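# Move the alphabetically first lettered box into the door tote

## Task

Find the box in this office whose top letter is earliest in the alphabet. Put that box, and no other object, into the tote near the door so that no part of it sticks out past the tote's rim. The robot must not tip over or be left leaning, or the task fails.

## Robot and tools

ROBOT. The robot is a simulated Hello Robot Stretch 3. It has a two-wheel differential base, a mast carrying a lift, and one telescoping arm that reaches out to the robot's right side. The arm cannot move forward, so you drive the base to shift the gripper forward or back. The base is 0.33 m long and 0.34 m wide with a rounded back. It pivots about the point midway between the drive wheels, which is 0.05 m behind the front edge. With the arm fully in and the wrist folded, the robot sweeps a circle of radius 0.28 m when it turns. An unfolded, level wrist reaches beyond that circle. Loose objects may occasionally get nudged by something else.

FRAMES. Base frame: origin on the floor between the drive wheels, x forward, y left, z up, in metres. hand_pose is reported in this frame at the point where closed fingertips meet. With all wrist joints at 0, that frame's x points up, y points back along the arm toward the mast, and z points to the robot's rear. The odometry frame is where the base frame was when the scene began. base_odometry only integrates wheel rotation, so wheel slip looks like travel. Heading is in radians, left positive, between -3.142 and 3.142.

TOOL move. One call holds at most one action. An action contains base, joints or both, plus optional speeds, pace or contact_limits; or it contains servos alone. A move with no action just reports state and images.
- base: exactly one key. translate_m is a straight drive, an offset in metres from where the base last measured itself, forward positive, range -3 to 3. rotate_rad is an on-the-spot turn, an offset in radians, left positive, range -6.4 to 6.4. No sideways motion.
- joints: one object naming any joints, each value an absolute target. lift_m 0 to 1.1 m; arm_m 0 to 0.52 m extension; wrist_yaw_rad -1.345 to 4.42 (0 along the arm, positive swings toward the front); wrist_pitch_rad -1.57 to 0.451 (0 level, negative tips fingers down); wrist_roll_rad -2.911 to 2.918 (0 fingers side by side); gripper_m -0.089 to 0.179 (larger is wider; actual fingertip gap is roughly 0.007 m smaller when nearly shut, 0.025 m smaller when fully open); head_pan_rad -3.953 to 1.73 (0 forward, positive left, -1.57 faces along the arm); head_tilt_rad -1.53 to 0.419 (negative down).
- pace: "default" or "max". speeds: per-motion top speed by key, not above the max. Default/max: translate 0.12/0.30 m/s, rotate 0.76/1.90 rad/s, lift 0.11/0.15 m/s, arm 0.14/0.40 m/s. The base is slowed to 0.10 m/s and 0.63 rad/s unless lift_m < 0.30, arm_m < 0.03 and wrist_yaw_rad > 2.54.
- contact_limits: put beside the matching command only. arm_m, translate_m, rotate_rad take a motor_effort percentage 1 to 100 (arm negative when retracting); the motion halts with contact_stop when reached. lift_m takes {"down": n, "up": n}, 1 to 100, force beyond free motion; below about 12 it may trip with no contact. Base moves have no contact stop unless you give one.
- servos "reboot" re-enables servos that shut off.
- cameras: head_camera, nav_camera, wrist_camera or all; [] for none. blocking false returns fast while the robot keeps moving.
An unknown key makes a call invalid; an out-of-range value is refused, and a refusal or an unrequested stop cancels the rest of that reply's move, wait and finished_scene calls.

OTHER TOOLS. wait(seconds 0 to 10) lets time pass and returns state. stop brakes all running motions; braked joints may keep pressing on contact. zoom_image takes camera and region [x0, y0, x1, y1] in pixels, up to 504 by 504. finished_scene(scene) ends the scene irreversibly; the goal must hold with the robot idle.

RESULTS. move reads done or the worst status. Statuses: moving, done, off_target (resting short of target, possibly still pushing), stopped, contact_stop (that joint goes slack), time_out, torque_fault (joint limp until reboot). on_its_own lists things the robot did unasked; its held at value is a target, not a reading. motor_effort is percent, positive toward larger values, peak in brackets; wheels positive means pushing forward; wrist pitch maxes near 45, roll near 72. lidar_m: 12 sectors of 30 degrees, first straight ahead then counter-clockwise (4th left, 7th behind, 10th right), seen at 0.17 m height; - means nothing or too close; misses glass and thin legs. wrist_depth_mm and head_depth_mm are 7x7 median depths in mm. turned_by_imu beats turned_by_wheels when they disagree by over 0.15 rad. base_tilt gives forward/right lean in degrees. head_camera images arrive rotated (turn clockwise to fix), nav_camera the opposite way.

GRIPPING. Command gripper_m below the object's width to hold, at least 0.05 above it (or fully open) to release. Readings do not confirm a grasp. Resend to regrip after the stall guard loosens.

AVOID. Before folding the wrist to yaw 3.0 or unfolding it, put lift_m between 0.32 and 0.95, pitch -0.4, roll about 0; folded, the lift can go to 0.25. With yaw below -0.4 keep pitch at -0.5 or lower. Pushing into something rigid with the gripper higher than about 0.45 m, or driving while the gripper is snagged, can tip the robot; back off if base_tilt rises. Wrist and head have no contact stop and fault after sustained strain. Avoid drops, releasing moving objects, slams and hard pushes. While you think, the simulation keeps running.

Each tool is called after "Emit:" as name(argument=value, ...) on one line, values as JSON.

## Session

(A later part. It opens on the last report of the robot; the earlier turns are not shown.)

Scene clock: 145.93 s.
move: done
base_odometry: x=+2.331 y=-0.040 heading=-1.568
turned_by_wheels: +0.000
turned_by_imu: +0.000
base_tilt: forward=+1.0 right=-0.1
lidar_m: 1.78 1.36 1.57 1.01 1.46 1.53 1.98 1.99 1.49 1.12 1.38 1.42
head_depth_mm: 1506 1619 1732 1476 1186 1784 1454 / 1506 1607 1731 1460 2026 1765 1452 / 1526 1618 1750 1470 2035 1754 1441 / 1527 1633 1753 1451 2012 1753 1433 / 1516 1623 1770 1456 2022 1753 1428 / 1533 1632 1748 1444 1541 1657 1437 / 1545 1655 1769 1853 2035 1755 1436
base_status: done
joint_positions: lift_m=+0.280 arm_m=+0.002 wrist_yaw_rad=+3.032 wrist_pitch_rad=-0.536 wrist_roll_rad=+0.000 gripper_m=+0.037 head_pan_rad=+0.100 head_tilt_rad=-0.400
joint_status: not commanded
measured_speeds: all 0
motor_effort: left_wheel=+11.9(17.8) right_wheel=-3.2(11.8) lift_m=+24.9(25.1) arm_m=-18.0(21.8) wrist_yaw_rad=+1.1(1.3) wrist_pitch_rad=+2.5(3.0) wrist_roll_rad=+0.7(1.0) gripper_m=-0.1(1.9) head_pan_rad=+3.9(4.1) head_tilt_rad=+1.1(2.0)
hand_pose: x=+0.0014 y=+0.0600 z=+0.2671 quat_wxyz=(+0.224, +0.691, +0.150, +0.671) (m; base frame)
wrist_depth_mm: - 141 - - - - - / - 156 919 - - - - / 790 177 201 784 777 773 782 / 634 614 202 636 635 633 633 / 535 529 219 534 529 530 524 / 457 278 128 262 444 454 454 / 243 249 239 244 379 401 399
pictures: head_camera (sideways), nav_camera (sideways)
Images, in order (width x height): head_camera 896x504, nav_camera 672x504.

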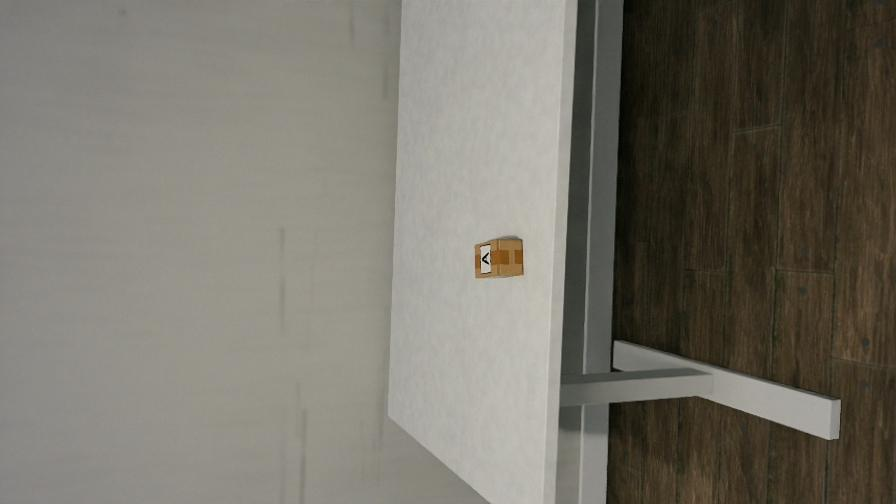

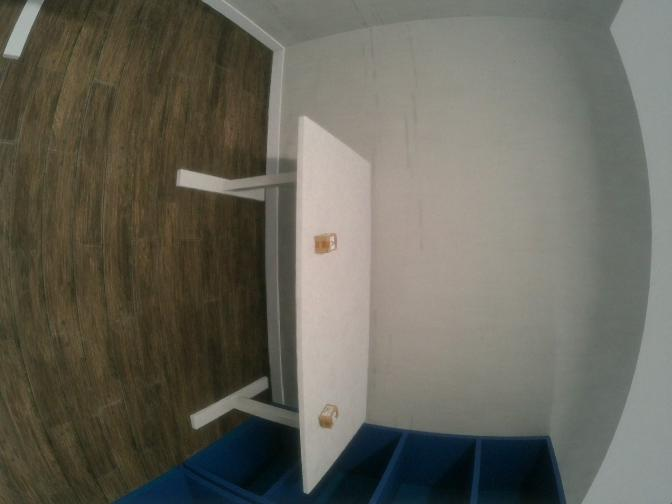

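Emit:
move(base={"rotate_rad": 0.1}, pace="max", cameras=[])

Emit:
move(base={"translate_m": 0.44}, pace="max", cameras=[])

Emit:
move(base={"rotate_rad": 1.571}, joints={"head_pan_rad": -1.65, "head_tilt_rad": -0.55}, pace="max", cameras=["head_camera"])

Scene clock: 200.13 s.
move: done
base_odometry: x=+2.331 y=-0.040 heading=-1.468
turned_by_wheels: +0.100
turned_by_imu: +0.100
base_tilt: forward=+1.1 right=-0.1
lidar_m: 1.37 1.36 1.51 1.01 1.49 1.53 1.97 2.03 1.49 1.12 1.38 1.58
head_depth_mm: 1480 1590 1680 1488 1191 1775 1457 / 1501 1620 1719 1476 1180 1759 1440 / 1516 1619 1751 1450 2030 1769 1441 / 1528 1634 1769 1454 2026 1760 1429 / 1549 1664 1774 1447 1586 1686 1432 / 1584 1686 1792 1533 2085 1739 1435 / 1605 1704 1825 1985 2106 1740 1441
base_status: done
joint_positions: lift_m=+0.280 arm_m=+0.002 wrist_yaw_rad=+3.032 wrist_pitch_rad=-0.536 wrist_roll_rad=+0.000 gripper_m=+0.037 head_pan_rad=+0.100 head_tilt_rad=-0.400
joint_status: not commanded
measured_speeds: all 0
motor_effort: left_wheel=-8.8(10.7) right_wheel=+8.8(13.6) lift_m=+25.6(25.9) arm_m=-15.1(15.5) wrist_yaw_rad=+0.8(1.1) wrist_pitch_rad=+2.5(2.8) wrist_roll_rad=+0.8(1.0) gripper_m=-0.4(1.6) head_pan_rad=+4.0(4.0) head_tilt_rad=+1.5(2.2)
hand_pose: x=+0.0014 y=+0.0600 z=+0.2671 quat_wxyz=(+0.224, +0.691, +0.150, +0.671) (m; base frame)
wrist_depth_mm: - 141 - - - - - / - 155 920 - - - - / 792 177 202 779 787 782 771 / 639 604 202 634 627 634 635 / 529 535 220 532 531 535 532 / 458 277 128 264 446 456 448 / 244 248 237 243 380 399 402
pictures: none
No camera images: "cameras" was empty.

Scene clock: 202.90 s.
move: done
base_odometry: x=+2.376 y=-0.478 heading=-1.468
turned_by_wheels: +0.000
turned_by_imu: +0.000
base_tilt: forward=+1.1 right=-0.1
lidar_m: 1.35 0.94 1.53 1.46 1.50 1.90 2.41 1.79 1.20 1.56 1.17 1.23
head_depth_mm: 1107 1184 1270 1341 1034 800 702 / 1116 1199 1280 1357 1029 795 1344 / 1133 1214 1300 1373 1027 774 1331 / 1147 1221 1316 1387 1026 763 1373 / 1156 1237 1331 1401 1022 787 1368 / 1175 1260 1354 1428 1021 785 1286 / 1194 1280 1372 1490 1014 786 1397
base_status: done
joint_positions: lift_m=+0.280 arm_m=+0.002 wrist_yaw_rad=+3.032 wrist_pitch_rad=-0.536 wrist_roll_rad=+0.000 gripper_m=+0.037 head_pan_rad=+0.100 head_tilt_rad=-0.400
joint_status: not commanded
measured_speeds: all 0
motor_effort: left_wheel=+4.7(13.3) right_wheel=+3.8(15.2) lift_m=+26.5(26.6) arm_m=-12.6(15.1) wrist_yaw_rad=+1.0(1.5) wrist_pitch_rad=+2.5(2.9) wrist_roll_rad=+0.8(1.1) gripper_m=-0.5(1.2) head_pan_rad=+2.3(4.1) head_tilt_rad=+1.2(2.3)
hand_pose: x=+0.0014 y=+0.0600 z=+0.2671 quat_wxyz=(+0.224, +0.691, +0.150, +0.671) (m; base frame)
wrist_depth_mm: - 141 - - - - - / - 155 923 - - - - / 777 175 202 775 784 787 778 / 628 602 202 629 625 642 629 / 524 528 221 530 526 531 531 / 454 277 127 263 441 452 455 / 242 250 237 243 382 400 405
pictures: none
No camera images: "cameras" was empty.

Scene clock: 205.00 s.
move: done
base_odometry: x=+2.376 y=-0.478 heading=+0.102
turned_by_wheels: +1.571
turned_by_imu: +1.564
base_tilt: forward=+1.0 right=-0.2
lidar_m: 1.46 1.09 1.89 2.41 1.80 1.21 1.56 1.16 1.23 1.35 0.95 1.54
head_depth_mm: 1180 1287 1391 1090 846 1463 1304 / 1175 1280 1382 1094 844 1461 1294 / 1159 1266 1383 1095 839 1449 1298 / 1151 1247 1369 1087 839 1464 1302 / 1147 1251 1347 1085 789 1455 1300 / 1130 1235 1349 1079 833 1456 1293 / 1125 1222 1337 1077 834 1290 1253
base_status: done
joint_positions: lift_m=+0.280 arm_m=+0.002 wrist_yaw_rad=+3.032 wrist_pitch_rad=-0.536 wrist_roll_rad=+0.000 gripper_m=+0.037 head_pan_rad=-1.666 head_tilt_rad=-0.550
joint_status: all done
measured_speeds: translate_m=+0.000 rotate_rad=+0.000 lift_m=+0.000 arm_m=+0.000 wrist_yaw_rad=+0.000 wrist_pitch_rad=+0.000 wrist_roll_rad=+0.000 head_pan_rad=+0.024 head_tilt_rad=+0.000
motor_effort: left_wheel=-8.8(17.2) right_wheel=+10.2(16.9) lift_m=+26.7(26.9) arm_m=-21.5(22.4) wrist_yaw_rad=+1.0(1.3) wrist_pitch_rad=+2.6(2.8) wrist_roll_rad=+0.8(1.0) gripper_m=+0.5(1.2) head_pan_rad=+3.1(5.5) head_tilt_rad=-3.0(7.2)
hand_pose: x=+0.0014 y=+0.0600 z=+0.2671 quat_wxyz=(+0.224, +0.691, +0.150, +0.671) (m; base frame)
wrist_depth_mm: - 140 - - - - - / - 156 919 - - - - / 802 177 202 779 787 787 772 / 644 603 201 632 632 628 633 / 536 535 220 532 531 529 536 / 456 276 128 263 443 455 456 / 242 249 236 244 383 397 395
pictures: head_camera (sideways)
Images, in order (width x height): head_camera 896x504.

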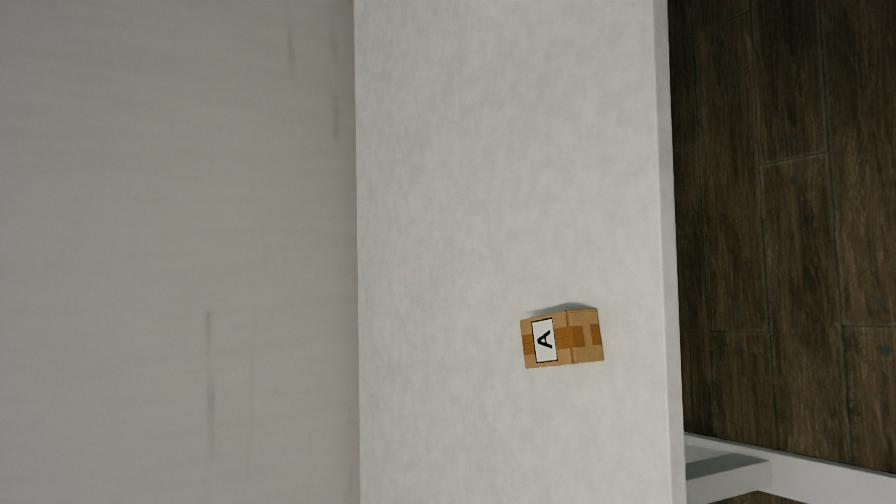

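Emit:
move(base={"translate_m": 0.085}, joints={"lift_m": 0.62, "wrist_pitch_rad": -0.4, "gripper_m": 0.17}, pace="max", cameras=[])

Emit:
move(joints={"lift_m": 0.86, "wrist_yaw_rad": 1.2}, pace="max", cameras=[])

Emit:
move(joints={"lift_m": 0.93, "wrist_yaw_rad": 0.09, "wrist_pitch_rad": -0.9, "arm_m": 0.38}, pace="max", cameras=["wrist_camera"])

Scene clock: 228.63 s.
move: done
base_odometry: x=+2.461 y=-0.469 heading=+0.102
turned_by_wheels: +0.000
turned_by_imu: +0.001
base_tilt: forward=+1.1 right=-0.2
lidar_m: 1.38 1.01 1.86 2.42 1.85 1.29 1.57 1.25 1.29 1.34 0.91 1.45
head_depth_mm: 1162 1270 1393 1093 841 1478 1306 / 1155 1270 1377 1094 839 1469 1304 / 1146 1252 1366 1084 841 1449 1301 / 1148 1247 1363 1083 794 1456 1302 / 1136 1236 1351 1083 839 1457 1294 / 1137 1231 1337 1077 833 1354 1295 / 1128 1225 1334 1073 835 1416 1292
base_status: done
joint_positions: lift_m=+0.620 arm_m=+0.002 wrist_yaw_rad=+3.032 wrist_pitch_rad=-0.419 wrist_roll_rad=+0.000 gripper_m=+0.170 head_pan_rad=-1.650 head_tilt_rad=-0.550
joint_status: all done
measured_speeds: all 0
motor_effort: left_wheel=-4.2(8.5) right_wheel=+11.0(16.5) lift_m=+30.9(33.5) arm_m=-15.7(19.0) wrist_yaw_rad=+0.9(1.4) wrist_pitch_rad=+3.2(6.4) wrist_roll_rad=+0.8(1.1) gripper_m=+0.1(94.8) head_pan_rad=+3.0(4.6) head_tilt_rad=-3.2(4.2)
hand_pose: x=+0.0032 y=+0.0762 z=+0.6323 quat_wxyz=(+0.185, +0.698, +0.110, +0.683) (m; base frame)
wrist_depth_mm: - 136 - - - - - / - 147 - - - - - / - 161 - - - - - / - - 205 - - - - / - 197 204 - - - - / 917 122 229 920 924 136 123 / 112 781 255 779 783 779 108
pictures: none
No camera images: "cameras" was empty.

Scene clock: 231.03 s.
move: done
base_odometry: x=+2.461 y=-0.469 heading=+0.102
turned_by_wheels: +0.000
turned_by_imu: +0.000
base_tilt: forward=+1.0 right=-0.2
lidar_m: 1.38 1.01 1.85 2.41 1.86 1.29 1.58 1.25 1.29 1.34 0.92 1.45
head_depth_mm: 1168 1267 1391 1091 844 1471 1361 / 1156 1254 1373 1089 840 1472 1399 / 1156 1263 1361 1088 840 1469 1355 / 1139 1257 1355 1085 791 1448 1335 / 1136 1244 1340 1079 834 1446 1293 / 1132 1240 1344 1078 836 1345 1316 / 1125 1226 1344 1077 832 1383 426
base_status: not commanded
joint_positions: lift_m=+0.860 arm_m=+0.002 wrist_yaw_rad=+1.203 wrist_pitch_rad=-0.419 wrist_roll_rad=+0.000 gripper_m=+0.170 head_pan_rad=-1.650 head_tilt_rad=-0.550
joint_status: all done
measured_speeds: all 0
motor_effort: left_wheel=-4.3(4.4) right_wheel=+11.5(11.6) lift_m=+31.0(34.4) arm_m=-13.2(15.8) wrist_yaw_rad=-1.9(6.9) wrist_pitch_rad=+3.3(3.7) wrist_roll_rad=+1.0(1.0) gripper_m=-1.5(1.5) head_pan_rad=+3.7(4.3) head_tilt_rad=-1.8(3.9)
hand_pose: x=+0.1879 y=-0.2275 z=+0.8725 quat_wxyz=(+0.654, +0.513, -0.487, +0.270) (m; base frame)
wrist_depth_mm: - - - - - - - / - - - - - - - / - - - - - - - / - - - - - - - / - - - - - 149 - / - 125 - - - 135 114 / 112 - - - - - 107
pictures: none
No camera images: "cameras" was empty.

Scene clock: 233.27 s.
move: done
base_odometry: x=+2.461 y=-0.469 heading=+0.102
turned_by_wheels: +0.000
turned_by_imu: +0.000
base_tilt: forward=+0.9 right=-0.3
lidar_m: 1.38 1.01 1.86 2.42 1.85 1.29 1.57 1.25 1.29 1.34 0.92 1.45
head_depth_mm: 1159 1259 1355 302 815 1501 1305 / 1153 1278 428 962 840 1459 1293 / 1150 1230 477 962 841 1472 1299 / 1143 1253 503 571 792 1463 1301 / 1137 1238 1346 1080 836 1462 1293 / 1126 1232 1338 1074 831 1349 1293 / 1124 1222 1330 1077 836 1412 1287
base_status: not commanded
joint_positions: lift_m=+0.930 arm_m=+0.380 wrist_yaw_rad=+0.093 wrist_pitch_rad=-0.908 wrist_roll_rad=+0.000 gripper_m=+0.170 head_pan_rad=-1.650 head_tilt_rad=-0.551
joint_status: all done
measured_speeds: all 0
motor_effort: left_wheel=-4.3(4.5) right_wheel=+11.0(11.6) lift_m=+24.0(33.5) arm_m=+22.7(25.2) wrist_yaw_rad=-1.7(7.6) wrist_pitch_rad=+1.2(4.5) wrist_roll_rad=+0.8(1.0) gripper_m=-0.2(1.3) head_pan_rad=+2.4(4.4) head_tilt_rad=-2.8(3.2)
hand_pose: x=-0.0087 y=-0.6630 z=+0.8519 quat_wxyz=(+0.649, +0.339, -0.620, -0.281) (m; base frame)
wrist_depth_mm: - - - - - - - / - - - - - - - / - - - - - - - / - - - - - - - / - - - 255 - - - / - 122 - 237 - 135 114 / - - - 224 - - 107
pictures: wrist_camera
Images, in order (width x height): wrist_camera 644x364.

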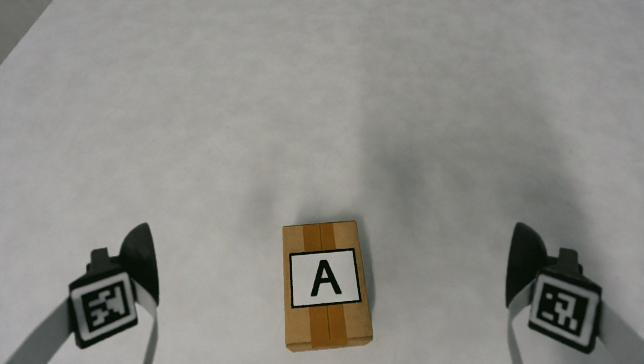

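Emit:
move(joints={"arm_m": 0.414}, pace="max", cameras=[])

Emit:
move(joints={"lift_m": 0.818}, contact_limits={"lift_m": {"down": 15}}, cameras=["wrist_camera"])

Emit:
move(joints={"gripper_m": 0.02}, cameras=[])

Emit:
move(joints={"lift_m": 0.93}, cameras=["wrist_camera"])

Emit:
move(joints={"arm_m": 0.02}, speeds={"arm_m": 0.3}, cameras=[])

Emit:
move(joints={"lift_m": 0.85, "wrist_yaw_rad": 1.57, "wrist_pitch_rad": -0.4, "arm_m": 0.0}, pace="max", cameras=[])

Emit:
move(joints={"lift_m": 0.5, "wrist_yaw_rad": 2.65}, pace="max", cameras=[])

Emit:
move(base={"rotate_rad": 2.0}, joints={"lift_m": 0.28}, pace="max", cameras=["wrist_camera"])

Emit:
move(base={"translate_m": 2.06}, pace="max", cameras=[])

Emit:
move(base={"rotate_rad": 1.15}, pace="max", cameras=[])

Emit:
move(base={"translate_m": 1.72}, joints={"head_pan_rad": -1.57, "head_tilt_rad": -0.9}, pace="max", cameras=[])

Emit:
move(base={"rotate_rad": 1.571}, pace="max", cameras=["head_camera"])

Scene clock: 271.20 s.
move: done
base_odometry: x=+2.461 y=-0.469 heading=+0.102
turned_by_wheels: +0.000
turned_by_imu: +0.001
base_tilt: forward=+1.0 right=-0.1
lidar_m: 1.38 1.02 1.85 2.41 1.85 1.29 1.58 1.24 1.29 1.34 0.92 1.45
head_depth_mm: 1162 1273 1359 302 816 1462 1303 / 1151 1248 422 962 839 1466 1299 / 1153 1231 508 996 841 1450 1302 / 1143 1256 526 619 788 1456 1289 / 1138 1244 1351 1044 835 1459 1293 / 1123 1238 1331 1073 833 1364 1291 / 1122 1225 1332 1073 835 1433 1286
base_status: not commanded
joint_positions: lift_m=+0.930 arm_m=+0.414 wrist_yaw_rad=+0.093 wrist_pitch_rad=-0.909 wrist_roll_rad=+0.000 gripper_m=+0.170 head_pan_rad=-1.650 head_tilt_rad=-0.551
joint_status: all done
measured_speeds: all 0
motor_effort: left_wheel=-4.2(4.5) right_wheel=+11.1(11.7) lift_m=+20.8(21.1) arm_m=+21.9(24.5) wrist_yaw_rad=-1.7(2.4) wrist_pitch_rad=+1.2(1.6) wrist_roll_rad=+0.8(1.0) gripper_m=+0.0(1.0) head_pan_rad=+2.0(3.3) head_tilt_rad=-1.8(2.5)
hand_pose: x=-0.0088 y=-0.6969 z=+0.8518 quat_wxyz=(+0.649, +0.340, -0.620, -0.281) (m; base frame)
wrist_depth_mm: - - - - - - - / - - - - - - - / - - - - - - - / - - - - - - - / - - - - - - - / - 122 - 238 - 135 113 / - - - 221 - - 106
pictures: none
No camera images: "cameras" was empty.

Scene clock: 273.07 s.
move: done
base_odometry: x=+2.461 y=-0.469 heading=+0.102
turned_by_wheels: +0.000
turned_by_imu: +0.000
base_tilt: forward=+1.0 right=-0.2
lidar_m: 1.38 1.01 1.86 2.41 1.86 1.29 1.58 1.25 1.29 1.34 0.92 1.45
head_depth_mm: 1160 1271 1388 1086 767 315 - / 1153 1266 1389 516 383 743 1278 / 1151 1264 1366 568 810 1458 1288 / 1147 1259 1366 587 778 1453 1299 / 1140 1237 1355 1078 811 1466 1292 / 1133 1236 1327 1071 834 1353 1286 / 1126 1221 1335 1074 829 1407 1281
base_status: not commanded
joint_positions: lift_m=+0.818 arm_m=+0.414 wrist_yaw_rad=+0.093 wrist_pitch_rad=-0.909 wrist_roll_rad=+0.000 gripper_m=+0.170 head_pan_rad=-1.650 head_tilt_rad=-0.551
joint_status: all done
measured_speeds: all 0
motor_effort: left_wheel=-4.2(4.5) right_wheel=+11.3(11.6) lift_m=+19.6(21.9) arm_m=+16.7(21.9) wrist_yaw_rad=-1.6(2.2) wrist_pitch_rad=+1.4(1.8) wrist_roll_rad=+0.9(0.9) gripper_m=-0.1(0.9) head_pan_rad=+2.1(3.4) head_tilt_rad=-0.8(2.0)
contact_limits: lift_m down 15 (down: maximum 72; up: maximum 65)
hand_pose: x=-0.0088 y=-0.6969 z=+0.7398 quat_wxyz=(+0.649, +0.340, -0.620, -0.281) (m; base frame)
wrist_depth_mm: - - - - - - - / - - - - - - - / - - - - - - - / - - - - - - - / - - 141 140 - - - / - 122 130 129 130 135 114 / - - 120 120 121 - 107
pictures: wrist_camera
Images, in order (width x height): wrist_camera 644x364.

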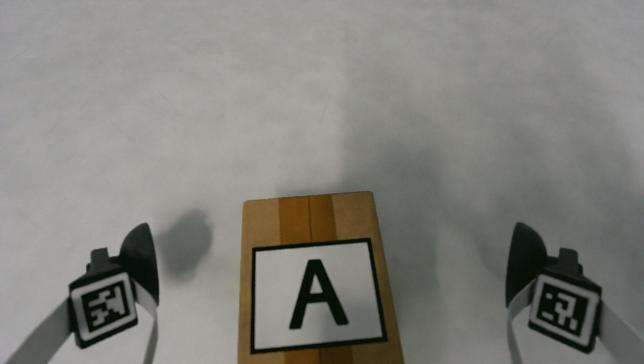

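Scene clock: 275.10 s.
move: done
base_odometry: x=+2.461 y=-0.469 heading=+0.102
turned_by_wheels: +0.000
turned_by_imu: +0.000
base_tilt: forward=+0.9 right=+0.1
lidar_m: 1.37 1.01 1.86 2.41 1.85 1.29 1.57 1.25 1.29 1.34 0.92 1.45
head_depth_mm: 1167 1268 1383 1094 769 314 - / 1160 1259 1375 517 383 744 1271 / 1148 1260 1373 564 838 1461 1300 / 1144 1248 1359 588 781 1466 1306 / 1133 1242 1352 1078 835 1454 1301 / 1130 1230 1333 1081 832 1343 1290 / 1122 1229 1336 1076 832 1428 1286
base_status: not commanded
joint_positions: lift_m=+0.818 arm_m=+0.414 wrist_yaw_rad=+0.093 wrist_pitch_rad=-0.900 wrist_roll_rad=+0.000 gripper_m=+0.021 head_pan_rad=-1.650 head_tilt_rad=-0.551
joint_status: all done
measured_speeds: all 0
motor_effort: left_wheel=-4.3(4.5) right_wheel=+10.8(11.7) lift_m=+19.4(19.8) arm_m=+11.5(16.6) wrist_yaw_rad=-1.6(2.2) wrist_pitch_rad=-0.2(1.7) wrist_roll_rad=+0.8(1.1) gripper_m=-21.1(98.3) head_pan_rad=+1.7(3.0) head_tilt_rad=-0.8(1.2)
contact_limits: lift_m down 15 (down: maximum 72; up: maximum 65)
hand_pose: x=-0.0086 y=-0.6987 z=+0.7410 quat_wxyz=(+0.650, +0.337, -0.621, -0.278) (m; base frame)
wrist_depth_mm: - - - - - - - / - - - - - - - / - - - - - - - / - - - - - - - / - - 148 142 146 - - / - - 130 131 128 - - / - 97 119 122 122 - -
pictures: none
No camera images: "cameras" was empty.

Scene clock: 276.97 s.
move: done
base_odometry: x=+2.461 y=-0.469 heading=+0.102
turned_by_wheels: +0.000
turned_by_imu: +0.000
base_tilt: forward=+0.8 right=-0.1
lidar_m: 1.38 1.01 1.86 2.41 1.85 1.29 1.58 1.25 1.29 1.34 0.91 1.45
head_depth_mm: 1160 1267 1355 302 815 1471 1300 / 1159 1258 421 967 838 1460 1300 / 1140 1233 506 1051 837 1456 1307 / 1138 1246 526 617 812 1456 1302 / 1139 1237 1347 1080 833 1456 1294 / 1135 1236 1335 1076 833 1347 1282 / 1124 1220 1337 1077 833 1422 1286
base_status: not commanded
joint_positions: lift_m=+0.930 arm_m=+0.414 wrist_yaw_rad=+0.093 wrist_pitch_rad=-0.912 wrist_roll_rad=+0.000 gripper_m=+0.021 head_pan_rad=-1.650 head_tilt_rad=-0.551
joint_status: all done
measured_speeds: all 0
motor_effort: left_wheel=-4.0(4.4) right_wheel=+11.3(11.8) lift_m=+32.7(35.0) arm_m=+6.0(11.3) wrist_yaw_rad=-2.1(2.4) wrist_pitch_rad=+2.1(2.4) wrist_roll_rad=+0.8(1.1) gripper_m=-18.6(21.2) head_pan_rad=+1.3(2.8) head_tilt_rad=-0.2(1.2)
hand_pose: x=-0.0088 y=-0.6962 z=+0.8513 quat_wxyz=(+0.649, +0.341, -0.619, -0.282) (m; base frame)
wrist_depth_mm: - - - - - - - / - - - - - - - / - - - - - - - / - - - - - - - / - - 148 145 147 - - / - - 131 134 127 - - / - 94 - 126 123 - -
pictures: wrist_camera
Images, in order (width x height): wrist_camera 644x364.

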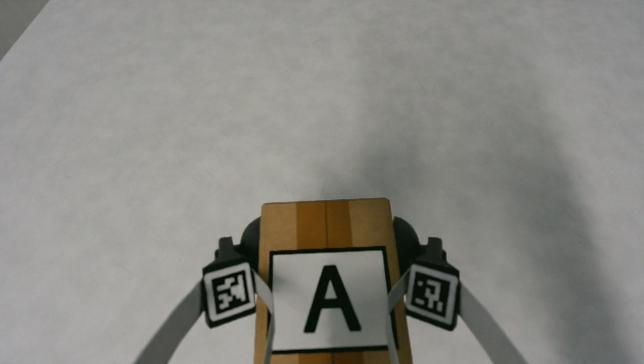

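Scene clock: 280.60 s.
move: done
base_odometry: x=+2.461 y=-0.469 heading=+0.102
turned_by_wheels: +0.000
turned_by_imu: +0.001
base_tilt: forward=+0.9 right=-0.3
lidar_m: 1.38 1.01 1.85 2.41 1.86 1.29 1.58 1.25 1.28 1.35 0.92 1.45
head_depth_mm: 1168 1271 1392 1092 872 - - / 1153 1267 1382 1095 870 - - / 1155 1255 1366 1085 836 - - / 1147 1246 1363 1087 835 307 - / 1135 1243 1340 1082 835 1411 1219 / 1133 1234 1342 1080 835 1354 1283 / 1129 1228 1338 1075 830 1409 1286
base_status: not commanded
joint_positions: lift_m=+0.930 arm_m=+0.020 wrist_yaw_rad=+0.093 wrist_pitch_rad=-0.913 wrist_roll_rad=+0.000 gripper_m=+0.021 head_pan_rad=-1.650 head_tilt_rad=-0.551
joint_status: all done
measured_speeds: all 0
motor_effort: left_wheel=-4.4(4.6) right_wheel=+11.2(11.7) lift_m=+21.3(32.6) arm_m=-21.6(25.4) wrist_yaw_rad=-1.9(2.3) wrist_pitch_rad=+1.9(2.6) wrist_roll_rad=+0.8(1.1) gripper_m=-20.1(20.2) head_pan_rad=-0.1(2.2) head_tilt_rad=+1.8(2.2)
hand_pose: x=-0.0089 y=-0.3020 z=+0.8512 quat_wxyz=(+0.649, +0.341, -0.619, -0.282) (m; base frame)
wrist_depth_mm: - - - - - - - / - - - - - - - / - - - - - - - / - - - - - - - / - - 153 145 151 - - / 954 - 130 134 127 951 957 / 899 104 860 126 127 892 898
pictures: none
No camera images: "cameras" was empty.

Scene clock: 281.93 s.
move: done
base_odometry: x=+2.461 y=-0.469 heading=+0.102
turned_by_wheels: +0.000
turned_by_imu: +0.000
base_tilt: forward=+1.0 right=-0.2
lidar_m: 1.38 1.02 1.85 2.41 1.86 1.29 1.57 1.25 1.29 1.34 0.92 1.45
head_depth_mm: 1167 1274 1386 1088 843 1462 1363 / 1156 1270 1372 1091 845 1467 1368 / 1146 1260 1373 1089 840 1455 1360 / 1141 1247 1353 1084 839 1456 1305 / 1134 1242 1354 1081 838 1455 1289 / 1132 1241 1340 1081 830 1342 1296 / 1125 1233 1334 1082 829 1420 1281
base_status: not commanded
joint_positions: lift_m=+0.850 arm_m=+0.002 wrist_yaw_rad=+1.567 wrist_pitch_rad=-0.430 wrist_roll_rad=+0.000 gripper_m=+0.021 head_pan_rad=-1.650 head_tilt_rad=-0.551
joint_status: all done
joint sent to its limit — arm_m, lower limit.
measured_speeds: all 0
motor_effort: left_wheel=-4.3(4.4) right_wheel=+11.1(11.5) lift_m=+22.3(22.4) arm_m=-13.9(22.9) wrist_yaw_rad=+3.0(10.1) wrist_pitch_rad=+5.1(8.2) wrist_roll_rad=+0.8(1.0) gripper_m=-18.2(20.1) head_pan_rad=+0.7(2.3) head_tilt_rad=+1.0(2.4)
hand_pose: x=+0.2015 y=-0.1477 z=+0.8600 quat_wxyz=(+0.596, +0.594, -0.383, +0.381) (m; base frame)
wrist_depth_mm: - - - - - - - / - - - - - - - / - - - - - - - / - - - - - - - / - - 153 144 151 - - / - - 130 135 128 - - / - 104 - 125 127 - -
pictures: none
No camera images: "cameras" was empty.

Scene clock: 285.07 s.
move: done
base_odometry: x=+2.461 y=-0.469 heading=+0.102
turned_by_wheels: +0.000
turned_by_imu: +0.000
base_tilt: forward=+1.0 right=-0.3
lidar_m: 1.38 1.01 1.86 2.41 1.86 1.29 1.57 1.24 1.29 1.34 0.92 1.45
head_depth_mm: 1157 1273 1392 1097 839 1470 1300 / 1155 1267 1381 1088 844 1473 1293 / 1152 1251 1368 1089 840 1448 1298 / 1148 1254 1348 1083 836 1448 1294 / 1138 1248 1349 1086 842 1457 1295 / 1135 1229 1337 1071 833 1352 1290 / 1124 1225 1340 1075 835 1420 1284
base_status: not commanded
joint_positions: lift_m=+0.500 arm_m=+0.002 wrist_yaw_rad=+2.647 wrist_pitch_rad=-0.427 wrist_roll_rad=+0.000 gripper_m=+0.021 head_pan_rad=-1.650 head_tilt_rad=-0.551
joint_status: all done
measured_speeds: all 0
motor_effort: left_wheel=-4.2(4.6) right_wheel=+11.2(11.6) lift_m=+21.2(23.5) arm_m=+14.9(14.9) wrist_yaw_rad=+3.2(9.8) wrist_pitch_rad=+4.8(5.3) wrist_roll_rad=+0.9(1.1) gripper_m=-18.9(20.2) head_pan_rad=+1.0(1.8) head_tilt_rad=+2.7(3.4)
hand_pose: x=+0.0847 y=+0.0497 z=+0.5106 quat_wxyz=(+0.315, +0.706, -0.023, +0.634) (m; base frame)
wrist_depth_mm: - - - - - - - / - - - - - - - / - - - - - - - / - - - - - - - / 901 898 153 145 149 907 931 / 212 763 130 135 127 766 759 / 192 104 643 125 127 649 671
pictures: none
No camera images: "cameras" was empty.

Scene clock: 288.30 s.
move: done
base_odometry: x=+2.461 y=-0.469 heading=+2.101
turned_by_wheels: +2.000
turned_by_imu: +1.993
base_tilt: forward=+1.1 right=-0.3
lidar_m: 2.43 1.31 1.28 1.25 1.48 1.35 0.92 1.52 1.38 1.02 1.70 2.41
head_depth_mm: 1137 1228 1339 1481 1635 1553 1299 / 1173 1271 1399 1546 1728 1546 1301 / 1211 1318 1343 1598 1763 1551 1297 / 1249 1358 1168 943 1715 1492 1297 / 1284 1402 1168 861 1834 1540 1270 / 1336 1467 1167 860 1879 1525 1291 / 1389 1508 1162 897 1888 1533 1296
base_status: done
joint_positions: lift_m=+0.280 arm_m=+0.002 wrist_yaw_rad=+2.647 wrist_pitch_rad=-0.427 wrist_roll_rad=+0.000 gripper_m=+0.021 head_pan_rad=-1.650 head_tilt_rad=-0.550
joint_status: all done
measured_speeds: all 0
motor_effort: left_wheel=-8.2(17.2) right_wheel=+10.7(16.2) lift_m=+21.9(22.5) arm_m=+10.8(22.8) wrist_yaw_rad=+2.9(3.9) wrist_pitch_rad=+4.8(5.2) wrist_roll_rad=+0.8(1.2) gripper_m=-18.5(20.1) head_pan_rad=+0.4(1.9) head_tilt_rad=+2.6(3.7)
hand_pose: x=+0.0847 y=+0.0497 z=+0.2906 quat_wxyz=(+0.315, +0.706, -0.023, +0.634) (m; base frame)
wrist_depth_mm: - - - - - - - / - - - - - - - / - - - - - - - / 742 757 764 754 745 762 761 / 603 609 153 145 152 627 618 / 213 509 131 135 128 512 504 / 194 104 262 125 127 428 439
pictures: wrist_camera
Images, in order (width x height): wrist_camera 644x364.

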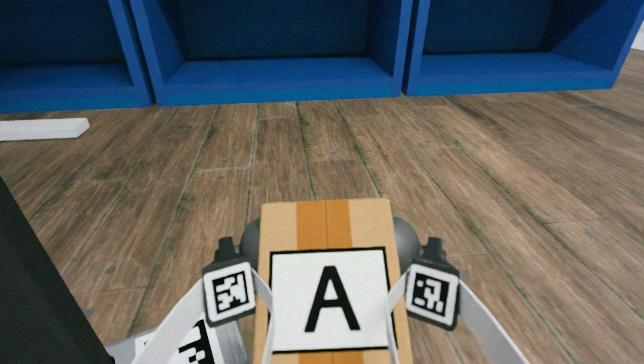

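Scene clock: 296.60 s.
move: done
base_odometry: x=+1.418 y=+1.308 heading=+2.102
turned_by_wheels: +0.000
turned_by_imu: -0.002
base_tilt: forward=+0.9 right=-0.2
lidar_m: 0.50 0.62 1.20 0.80 0.73 1.42 2.97 2.23 1.65 0.87 0.55 0.50
head_depth_mm: 1740 1886 2050 2247 1888 1538 1304 / 1797 1953 2128 2273 1895 1538 1304 / 1682 1920 2146 2317 1892 1540 1299 / 1263 1380 1526 1747 1783 1534 1297 / 992 1054 1117 1289 1413 1456 1288 / 830 877 937 994 1097 1194 1237 / 709 743 789 810 895 969 1038
base_status: done
joint_positions: lift_m=+0.280 arm_m=+0.002 wrist_yaw_rad=+2.648 wrist_pitch_rad=-0.427 wrist_roll_rad=+0.000 gripper_m=+0.021 head_pan_rad=-1.650 head_tilt_rad=-0.550
joint_status: not commanded
measured_speeds: all 0
motor_effort: left_wheel=+6.1(13.1) right_wheel=+1.1(17.5) lift_m=+27.3(27.6) arm_m=-21.4(22.7) wrist_yaw_rad=+2.6(3.4) wrist_pitch_rad=+4.7(5.2) wrist_roll_rad=+0.8(1.2) gripper_m=-18.9(20.2) head_pan_rad=-1.3(2.6) head_tilt_rad=+1.2(3.4)
hand_pose: x=+0.0846 y=+0.0498 z=+0.2906 quat_wxyz=(+0.315, +0.706, -0.023, +0.634) (m; base frame)
wrist_depth_mm: - - - - - - - / - - - - - - - / - - - - - - - / 717 737 750 763 763 721 - / 602 607 154 146 150 596 494 / 212 508 130 134 128 505 470 / 195 104 264 125 127 423 436
pictures: none
No camera images: "cameras" was empty.

Scene clock: 298.43 s.
move: done
base_odometry: x=+1.418 y=+1.308 heading=-3.032
turned_by_wheels: +1.150
turned_by_imu: +1.146
base_tilt: forward=+1.0 right=+0.0
lidar_m: 1.52 0.71 0.66 1.44 3.21 2.22 1.65 0.77 0.53 0.50 0.51 0.66
head_depth_mm: 408 441 482 537 618 732 869 / 408 446 492 551 616 722 857 / 405 442 488 545 619 716 846 / 401 439 483 540 613 703 829 / 397 435 479 535 605 695 811 / 394 431 475 529 598 684 801 / 391 428 470 523 589 675 787
base_status: done
joint_positions: lift_m=+0.280 arm_m=+0.002 wrist_yaw_rad=+2.648 wrist_pitch_rad=-0.427 wrist_roll_rad=+0.000 gripper_m=+0.021 head_pan_rad=-1.650 head_tilt_rad=-0.550
joint_status: not commanded
measured_speeds: all 0
motor_effort: left_wheel=-7.8(17.4) right_wheel=+9.5(17.2) lift_m=+28.7(28.8) arm_m=-22.4(22.6) wrist_yaw_rad=+2.6(3.4) wrist_pitch_rad=+4.6(5.2) wrist_roll_rad=+0.8(1.0) gripper_m=-19.2(19.9) head_pan_rad=-2.2(2.5) head_tilt_rad=+0.4(2.6)
hand_pose: x=+0.0846 y=+0.0498 z=+0.2906 quat_wxyz=(+0.315, +0.706, -0.023, +0.634) (m; base frame)
wrist_depth_mm: - - - - - - - / - - - - - - - / - - - 901 - 943 - / 747 770 741 752 745 751 750 / 620 612 153 145 151 606 603 / 211 504 130 135 127 508 502 / 192 104 261 126 127 420 436
pictures: none
No camera images: "cameras" was empty.

Scene clock: 305.60 s.
move: done
base_odometry: x=-0.291 y=+1.120 heading=-3.032
turned_by_wheels: +0.000
turned_by_imu: -0.002
base_tilt: forward=+1.0 right=-0.1
lidar_m: 0.96 0.98 1.27 2.77 1.19 0.97 2.07 0.57 0.37 0.35 0.35 0.46
head_depth_mm: 297 338 403 455 648 1016 1134 / 297 338 402 467 658 952 1140 / 296 338 402 482 656 947 690 / 296 337 400 498 655 956 758 / 296 337 401 497 649 942 1144 / 296 336 400 496 651 947 1143 / 296 336 400 494 649 942 1139
base_status: done
joint_positions: lift_m=+0.280 arm_m=+0.002 wrist_yaw_rad=+2.648 wrist_pitch_rad=-0.427 wrist_roll_rad=+0.000 gripper_m=+0.021 head_pan_rad=-1.570 head_tilt_rad=-0.900
joint_status: all done
measured_speeds: all 0
motor_effort: left_wheel=+4.5(13.4) right_wheel=+1.7(17.6) lift_m=+30.1(32.9) arm_m=-18.1(22.0) wrist_yaw_rad=+2.4(3.4) wrist_pitch_rad=+4.6(5.2) wrist_roll_rad=+0.8(1.1) gripper_m=-18.6(20.4) head_pan_rad=+2.1(5.0) head_tilt_rad=-5.4(6.4)
hand_pose: x=+0.0846 y=+0.0498 z=+0.2906 quat_wxyz=(+0.315, +0.706, -0.023, +0.634) (m; base frame)
wrist_depth_mm: - - - - - - - / - - - - - - - / - - - - - 924 - / 750 753 769 749 755 581 - / 606 598 153 145 150 - 565 / 211 506 131 135 128 478 - / 193 104 260 125 127 425 436
pictures: none
No camera images: "cameras" was empty.

Scene clock: 307.70 s.
move: done
base_odometry: x=-0.291 y=+1.120 heading=-1.461
turned_by_wheels: +1.571
turned_by_imu: +1.565
base_tilt: forward=+0.9 right=+0.0
lidar_m: 2.77 1.21 0.97 2.25 0.58 0.37 0.35 0.35 0.45 0.96 0.98 1.26
head_depth_mm: 887 1010 1120 1128 1091 1108 1107 / 885 1025 1219 1473 1388 1250 1135 / 880 1024 1217 1514 1405 1255 691 / 879 1020 1222 1512 1381 1234 755 / 876 1014 1209 1477 1371 1231 1140 / 878 1019 1202 1491 1421 1268 1138 / 873 1010 1200 1493 1422 1261 1135
base_status: done
joint_positions: lift_m=+0.280 arm_m=+0.002 wrist_yaw_rad=+2.648 wrist_pitch_rad=-0.427 wrist_roll_rad=+0.000 gripper_m=+0.021 head_pan_rad=-1.570 head_tilt_rad=-0.901
joint_status: not commanded
measured_speeds: all 0
motor_effort: left_wheel=-9.3(17.1) right_wheel=+9.2(18.1) lift_m=+25.8(30.0) arm_m=-22.1(22.7) wrist_yaw_rad=+2.9(3.2) wrist_pitch_rad=+4.5(5.2) wrist_roll_rad=+0.8(1.1) gripper_m=-19.5(19.9) head_pan_rad=+2.0(4.3) head_tilt_rad=-4.1(5.9)
hand_pose: x=+0.0846 y=+0.0498 z=+0.2906 quat_wxyz=(+0.315, +0.706, -0.023, +0.634) (m; base frame)
wrist_depth_mm: - - - - - - - / - - - - - - - / - - - - - - - / 745 755 738 764 746 769 745 / 598 607 154 145 150 608 613 / 212 507 131 134 128 510 510 / 194 104 262 125 127 427 435
pictures: head_camera (sideways)
Images, in order (width x height): head_camera 896x504.

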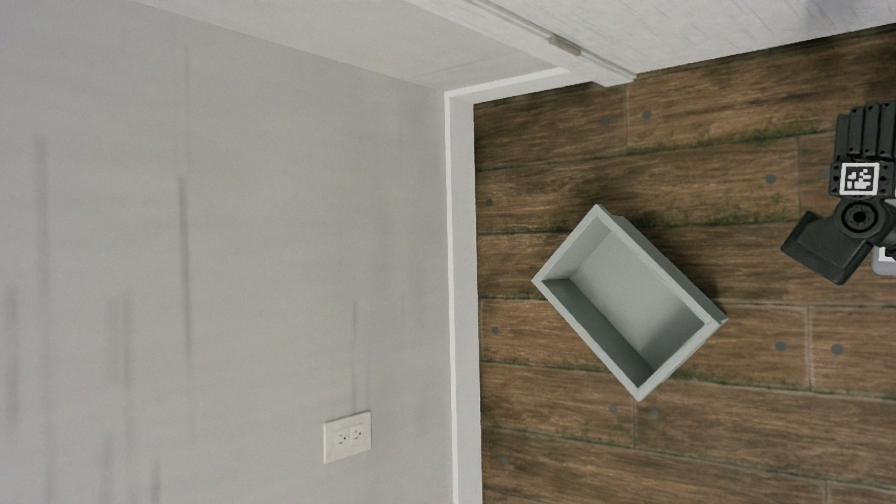

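Emit:
move(base={"translate_m": 0.047}, joints={"lift_m": 0.4}, pace="max", cameras=[])

Emit:
move(joints={"wrist_yaw_rad": 0.84, "arm_m": 0.354}, pace="max", cameras=[])

Emit:
move(joints={"wrist_pitch_rad": -0.9, "lift_m": 0.21}, pace="max", cameras=["wrist_camera"])

Scene clock: 321.07 s.
move: done
base_odometry: x=-0.286 y=+1.073 heading=-1.461
turned_by_wheels: +0.000
turned_by_imu: +0.000
base_tilt: forward=+1.0 right=-0.2
lidar_m: 2.72 1.22 0.95 2.53 0.66 0.42 0.40 0.40 0.51 0.96 0.97 1.25
head_depth_mm: 883 1022 1192 1277 1245 1222 1125 / 880 1025 1217 1501 1410 1251 581 / 881 1019 1215 1511 1416 1253 604 / 876 1017 1207 1497 1367 1234 647 / 874 1013 1202 1506 1406 1238 1132 / 872 1010 1205 1489 1415 1262 1137 / 868 1009 1193 1491 1416 1257 1135
base_status: done
joint_positions: lift_m=+0.400 arm_m=+0.002 wrist_yaw_rad=+2.648 wrist_pitch_rad=-0.427 wrist_roll_rad=+0.000 gripper_m=+0.021 head_pan_rad=-1.570 head_tilt_rad=-0.901
joint_status: all done
measured_speeds: all 0
motor_effort: left_wheel=+1.8(10.3) right_wheel=+2.3(15.0) lift_m=+30.6(35.0) arm_m=-19.2(20.4) wrist_yaw_rad=+2.7(3.1) wrist_pitch_rad=+4.6(5.0) wrist_roll_rad=+0.8(1.1) gripper_m=-18.5(20.1) head_pan_rad=+2.5(3.5) head_tilt_rad=-3.0(4.3)
hand_pose: x=+0.0846 y=+0.0498 z=+0.4106 quat_wxyz=(+0.315, +0.706, -0.023, +0.634) (m; base frame)
wrist_depth_mm: - - - 926 - - - / - - - - - - - / - - - - - - - / 950 964 972 972 973 955 - / 767 775 153 146 150 762 776 / 212 649 130 134 128 656 653 / 192 240 547 125 127 539 562
pictures: none
No camera images: "cameras" was empty.

Scene clock: 323.23 s.
move: done
base_odometry: x=-0.286 y=+1.073 heading=-1.461
turned_by_wheels: +0.000
turned_by_imu: +0.000
base_tilt: forward=+1.2 right=-0.1
lidar_m: 2.73 1.22 0.95 2.52 0.66 0.42 0.40 0.40 0.51 0.96 0.98 1.25
head_depth_mm: 880 1025 1185 1275 1237 1217 1120 / 879 1020 1221 1470 773 671 591 / 882 1025 1214 1416 1345 1257 1135 / 878 1015 1206 1407 1332 1241 1136 / 873 1014 1210 1399 1418 1239 1135 / 870 1011 1197 1485 1420 1262 1127 / 876 1007 1203 1480 1414 1262 1139
base_status: not commanded
joint_positions: lift_m=+0.400 arm_m=+0.354 wrist_yaw_rad=+0.842 wrist_pitch_rad=-0.427 wrist_roll_rad=+0.000 gripper_m=+0.021 head_pan_rad=-1.570 head_tilt_rad=-0.901
joint_status: all done
measured_speeds: all 0
motor_effort: left_wheel=+1.8(2.1) right_wheel=+2.3(2.6) lift_m=+24.9(30.7) arm_m=+23.1(25.5) wrist_yaw_rad=-1.2(8.9) wrist_pitch_rad=+4.9(5.1) wrist_roll_rad=+0.8(1.1) gripper_m=-19.5(20.0) head_pan_rad=+1.9(3.4) head_tilt_rad=-3.5(4.5)
hand_pose: x=+0.1451 y=-0.6477 z=+0.4107 quat_wxyz=(+0.692, +0.419, -0.569, +0.146) (m; base frame)
wrist_depth_mm: - - - - 379 326 283 / - - - - 418 343 295 / - - - - - 365 307 / 963 938 887 - - 378 325 / 773 781 154 145 147 389 342 / 645 649 130 135 127 - 357 / 561 104 543 125 127 106 372
pictures: none
No camera images: "cameras" was empty.

Scene clock: 325.30 s.
move: done
base_odometry: x=-0.286 y=+1.073 heading=-1.461
turned_by_wheels: +0.000
turned_by_imu: +0.000
base_tilt: forward=+0.9 right=+0.0
lidar_m: 2.73 1.22 0.95 2.53 0.66 0.42 0.40 0.40 0.52 0.96 0.97 1.25
head_depth_mm: 880 1025 1189 1278 1237 1217 1124 / 876 1017 1218 1499 1404 1234 1100 / 879 1016 1214 1511 1055 1237 1121 / 875 1017 1199 1501 1310 1239 1136 / 874 1005 1206 1492 1412 1236 1133 / 873 1012 1193 1490 1428 1264 1133 / 870 1005 1201 1478 1406 1262 1133
base_status: not commanded
joint_positions: lift_m=+0.210 arm_m=+0.354 wrist_yaw_rad=+0.842 wrist_pitch_rad=-0.913 wrist_roll_rad=+0.000 gripper_m=+0.021 head_pan_rad=-1.570 head_tilt_rad=-0.901
joint_status: all done
measured_speeds: all 0
motor_effort: left_wheel=+1.8(2.0) right_wheel=+2.0(2.5) lift_m=+20.9(23.2) arm_m=+17.2(23.0) wrist_yaw_rad=-1.2(1.8) wrist_pitch_rad=+2.1(6.0) wrist_roll_rad=+0.9(1.1) gripper_m=-19.1(19.8) head_pan_rad=+1.9(2.4) head_tilt_rad=-2.1(3.7)
hand_pose: x=+0.0812 y=-0.5908 z=+0.1313 quat_wxyz=(+0.707, +0.544, -0.451, -0.025) (m; base frame)
wrist_depth_mm: 462 457 459 459 445 - 310 / 413 410 402 407 403 395 - / 370 370 375 365 373 364 358 / 208 217 221 213 228 320 333 / - 274 160 145 149 188 306 / - - 130 134 127 - 283 / - 94 - 125 123 - 262
pictures: wrist_camera
Images, in order (width x height): wrist_camera 644x364.

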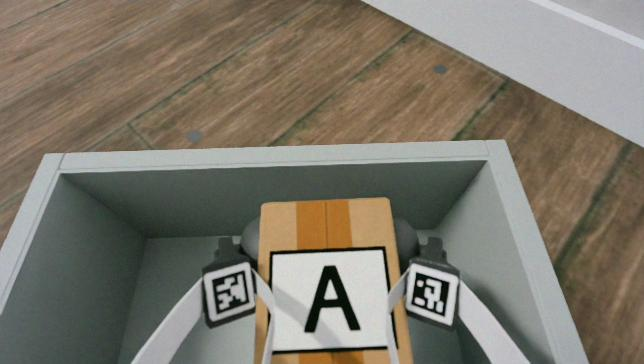

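Emit:
move(joints={"lift_m": 0.09}, speeds={"lift_m": 0.06}, contact_limits={"lift_m": {"down": 13}}, cameras=["wrist_camera"])

Scene clock: 330.73 s.
move: contact_stop
base_odometry: x=-0.286 y=+1.073 heading=-1.462
turned_by_wheels: +0.000
turned_by_imu: +0.001
base_tilt: forward=+1.1 right=-0.2
lidar_m: 2.72 1.22 0.95 2.53 0.66 0.42 0.40 0.40 0.51 0.96 0.97 1.25
head_depth_mm: 883 1024 1185 1279 1246 1217 1121 / 880 1019 1221 1507 1418 1261 1136 / 874 1020 1209 1509 1412 1203 1110 / 876 1020 1208 1500 1333 1240 1129 / 875 1010 1217 1503 1407 1243 1129 / 871 1008 1210 1476 1422 1257 1129 / 867 1007 1207 1485 1411 1259 1137
base_status: not commanded
joint_positions: lift_m=+0.096 arm_m=+0.354 wrist_yaw_rad=+0.842 wrist_pitch_rad=-0.845 wrist_roll_rad=+0.001 gripper_m=+0.021 head_pan_rad=-1.570 head_tilt_rad=-0.901
joint_status: lift_m contact_stop (moved -0.114 of -0.120)
measured_speeds: translate_m=+0.000 rotate_rad=+0.000 lift_m=+0.001 arm_m=+0.000 wrist_yaw_rad=+0.000 wrist_pitch_rad=+0.000 wrist_roll_rad=+0.000 head_pan_rad=+0.000 head_tilt_rad=+0.000
on_its_own: lift_m is slack since a contact_stop (your +0.090 is given up); wrist_pitch_rad is at rest, and its effort (-9.9) is outside its rest range (-8 to +12)
motor_effort: left_wheel=+1.3(2.0) right_wheel=+3.5(3.5) lift_m=+23.6(23.6) arm_m=+2.2(8.8) wrist_yaw_rad=-0.9(1.8) wrist_pitch_rad=-9.9(13.0) wrist_roll_rad=+0.5(1.1) gripper_m=-18.3(19.9) head_pan_rad=+1.3(2.2) head_tilt_rad=-2.0(2.6)
contact_limits: lift_m down 13 (down: maximum 72; up: maximum 65)
hand_pose: x=+0.0918 y=-0.6003 z=+0.0273 quat_wxyz=(+0.707, +0.528, -0.470, -0.002) (m; base frame)
wrist_depth_mm: 343 122 121 124 121 122 123 / 128 129 130 136 134 134 131 / 151 153 154 156 164 161 - / 177 188 190 192 195 189 - / - 198 150 147 149 - - / 184 184 130 134 129 182 - / 169 166 166 123 125 162 -
pictures: wrist_camera
Images, in order (width x height): wrist_camera 644x364.

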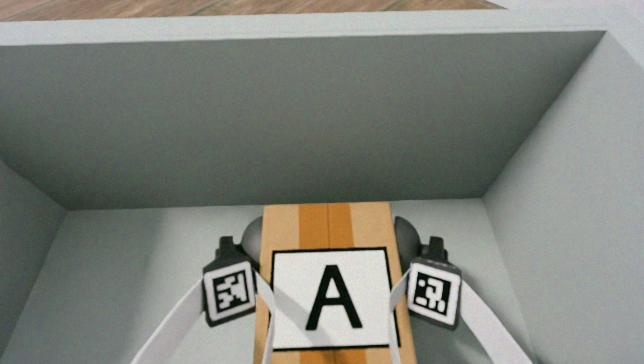

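Emit:
move(joints={"gripper_m": 0.125}, cameras=[])

Emit:
move(joints={"lift_m": 0.28}, cameras=[])

Emit:
finished_scene(scene=3)

Scene clock: 334.33 s.
move: done
base_odometry: x=-0.286 y=+1.073 heading=-1.462
turned_by_wheels: +0.000
turned_by_imu: +0.001
base_tilt: forward=+0.9 right=-0.1
lidar_m: 2.73 1.22 0.95 2.53 0.66 0.42 0.40 0.40 0.51 0.96 0.97 1.25
head_depth_mm: 884 1026 1189 1277 1248 1217 1121 / 884 1022 1218 1515 1415 1257 1133 / 877 1018 1214 1508 1410 1198 1102 / 872 1013 1215 1487 1323 1233 1134 / 871 1013 1204 1494 1422 1244 1127 / 874 1008 1210 1482 1418 1265 1133 / 869 1012 1192 1481 1420 1246 1146
base_status: not commanded
joint_positions: lift_m=+0.097 arm_m=+0.354 wrist_yaw_rad=+0.842 wrist_pitch_rad=-0.907 wrist_roll_rad=+0.000 gripper_m=+0.125 head_pan_rad=-1.570 head_tilt_rad=-0.901
joint_status: all done
measured_speeds: all 0
on_its_own: lift_m is slack since a contact_stop (your +0.090 is given up)
motor_effort: left_wheel=+1.4(1.6) right_wheel=+2.6(3.3) lift_m=+25.8(26.0) arm_m=-8.6(8.6) wrist_yaw_rad=-0.5(1.4) wrist_pitch_rad=+1.1(10.5) wrist_roll_rad=+0.7(0.8) gripper_m=-0.4(91.8) head_pan_rad=-0.6(2.2) head_tilt_rad=-1.4(1.7)
contact_limits: lift_m down 13 (down: maximum 72; up: maximum 65)
hand_pose: x=+0.0821 y=-0.5917 z=+0.0186 quat_wxyz=(+0.707, +0.542, -0.453, -0.023) (m; base frame)
wrist_depth_mm: - 120 124 122 123 124 122 / 139 145 142 144 150 148 - / 167 171 171 174 177 178 - / - 199 198 147 196 - - / 188 189 185 135 181 152 - / 174 125 145 125 142 123 - / - 123 157 116 117 156 92
pictures: none
No camera images: "cameras" was empty.

Scene clock: 336.83 s.
move: done
base_odometry: x=-0.286 y=+1.073 heading=-1.462
turned_by_wheels: +0.000
turned_by_imu: +0.000
base_tilt: forward=+1.0 right=+0.0
lidar_m: 2.72 1.22 0.95 2.53 0.66 0.42 0.40 0.40 0.51 0.96 0.98 1.25
head_depth_mm: 880 1034 1179 1280 1250 1222 1120 / 877 1019 1216 1502 1397 1220 1081 / 880 1018 1217 1494 932 1237 1117 / 878 1017 1209 1494 1300 1236 1139 / 874 1011 1196 1497 1413 1232 1134 / 870 1008 1201 1486 1416 1254 1134 / 870 1012 1189 1478 1406 1258 1135
base_status: not commanded
joint_positions: lift_m=+0.280 arm_m=+0.354 wrist_yaw_rad=+0.842 wrist_pitch_rad=-0.908 wrist_roll_rad=+0.000 gripper_m=+0.125 head_pan_rad=-1.570 head_tilt_rad=-0.901
joint_status: all done
measured_speeds: all 0
motor_effort: left_wheel=+1.3(1.6) right_wheel=+3.1(3.4) lift_m=+31.6(34.1) arm_m=-15.9(15.9) wrist_yaw_rad=-1.2(1.5) wrist_pitch_rad=+1.4(1.6) wrist_roll_rad=+0.6(0.9) gripper_m=+1.0(1.4) head_pan_rad=-0.5(1.8) head_tilt_rad=+1.1(1.8)
hand_pose: x=+0.0819 y=-0.5915 z=+0.2019 quat_wxyz=(+0.707, +0.543, -0.453, -0.024) (m; base frame)
wrist_depth_mm: 563 578 567 559 - 372 322 / 522 517 508 505 495 - 348 / 462 456 456 455 459 443 - / 415 418 421 428 415 411 406 / 382 256 296 303 291 384 379 / 355 124 - 304 - 126 347 / - 117 - 280 - 122 320
pictures: none
No camera images: "cameras" was empty.

The scene is finished: the task was done.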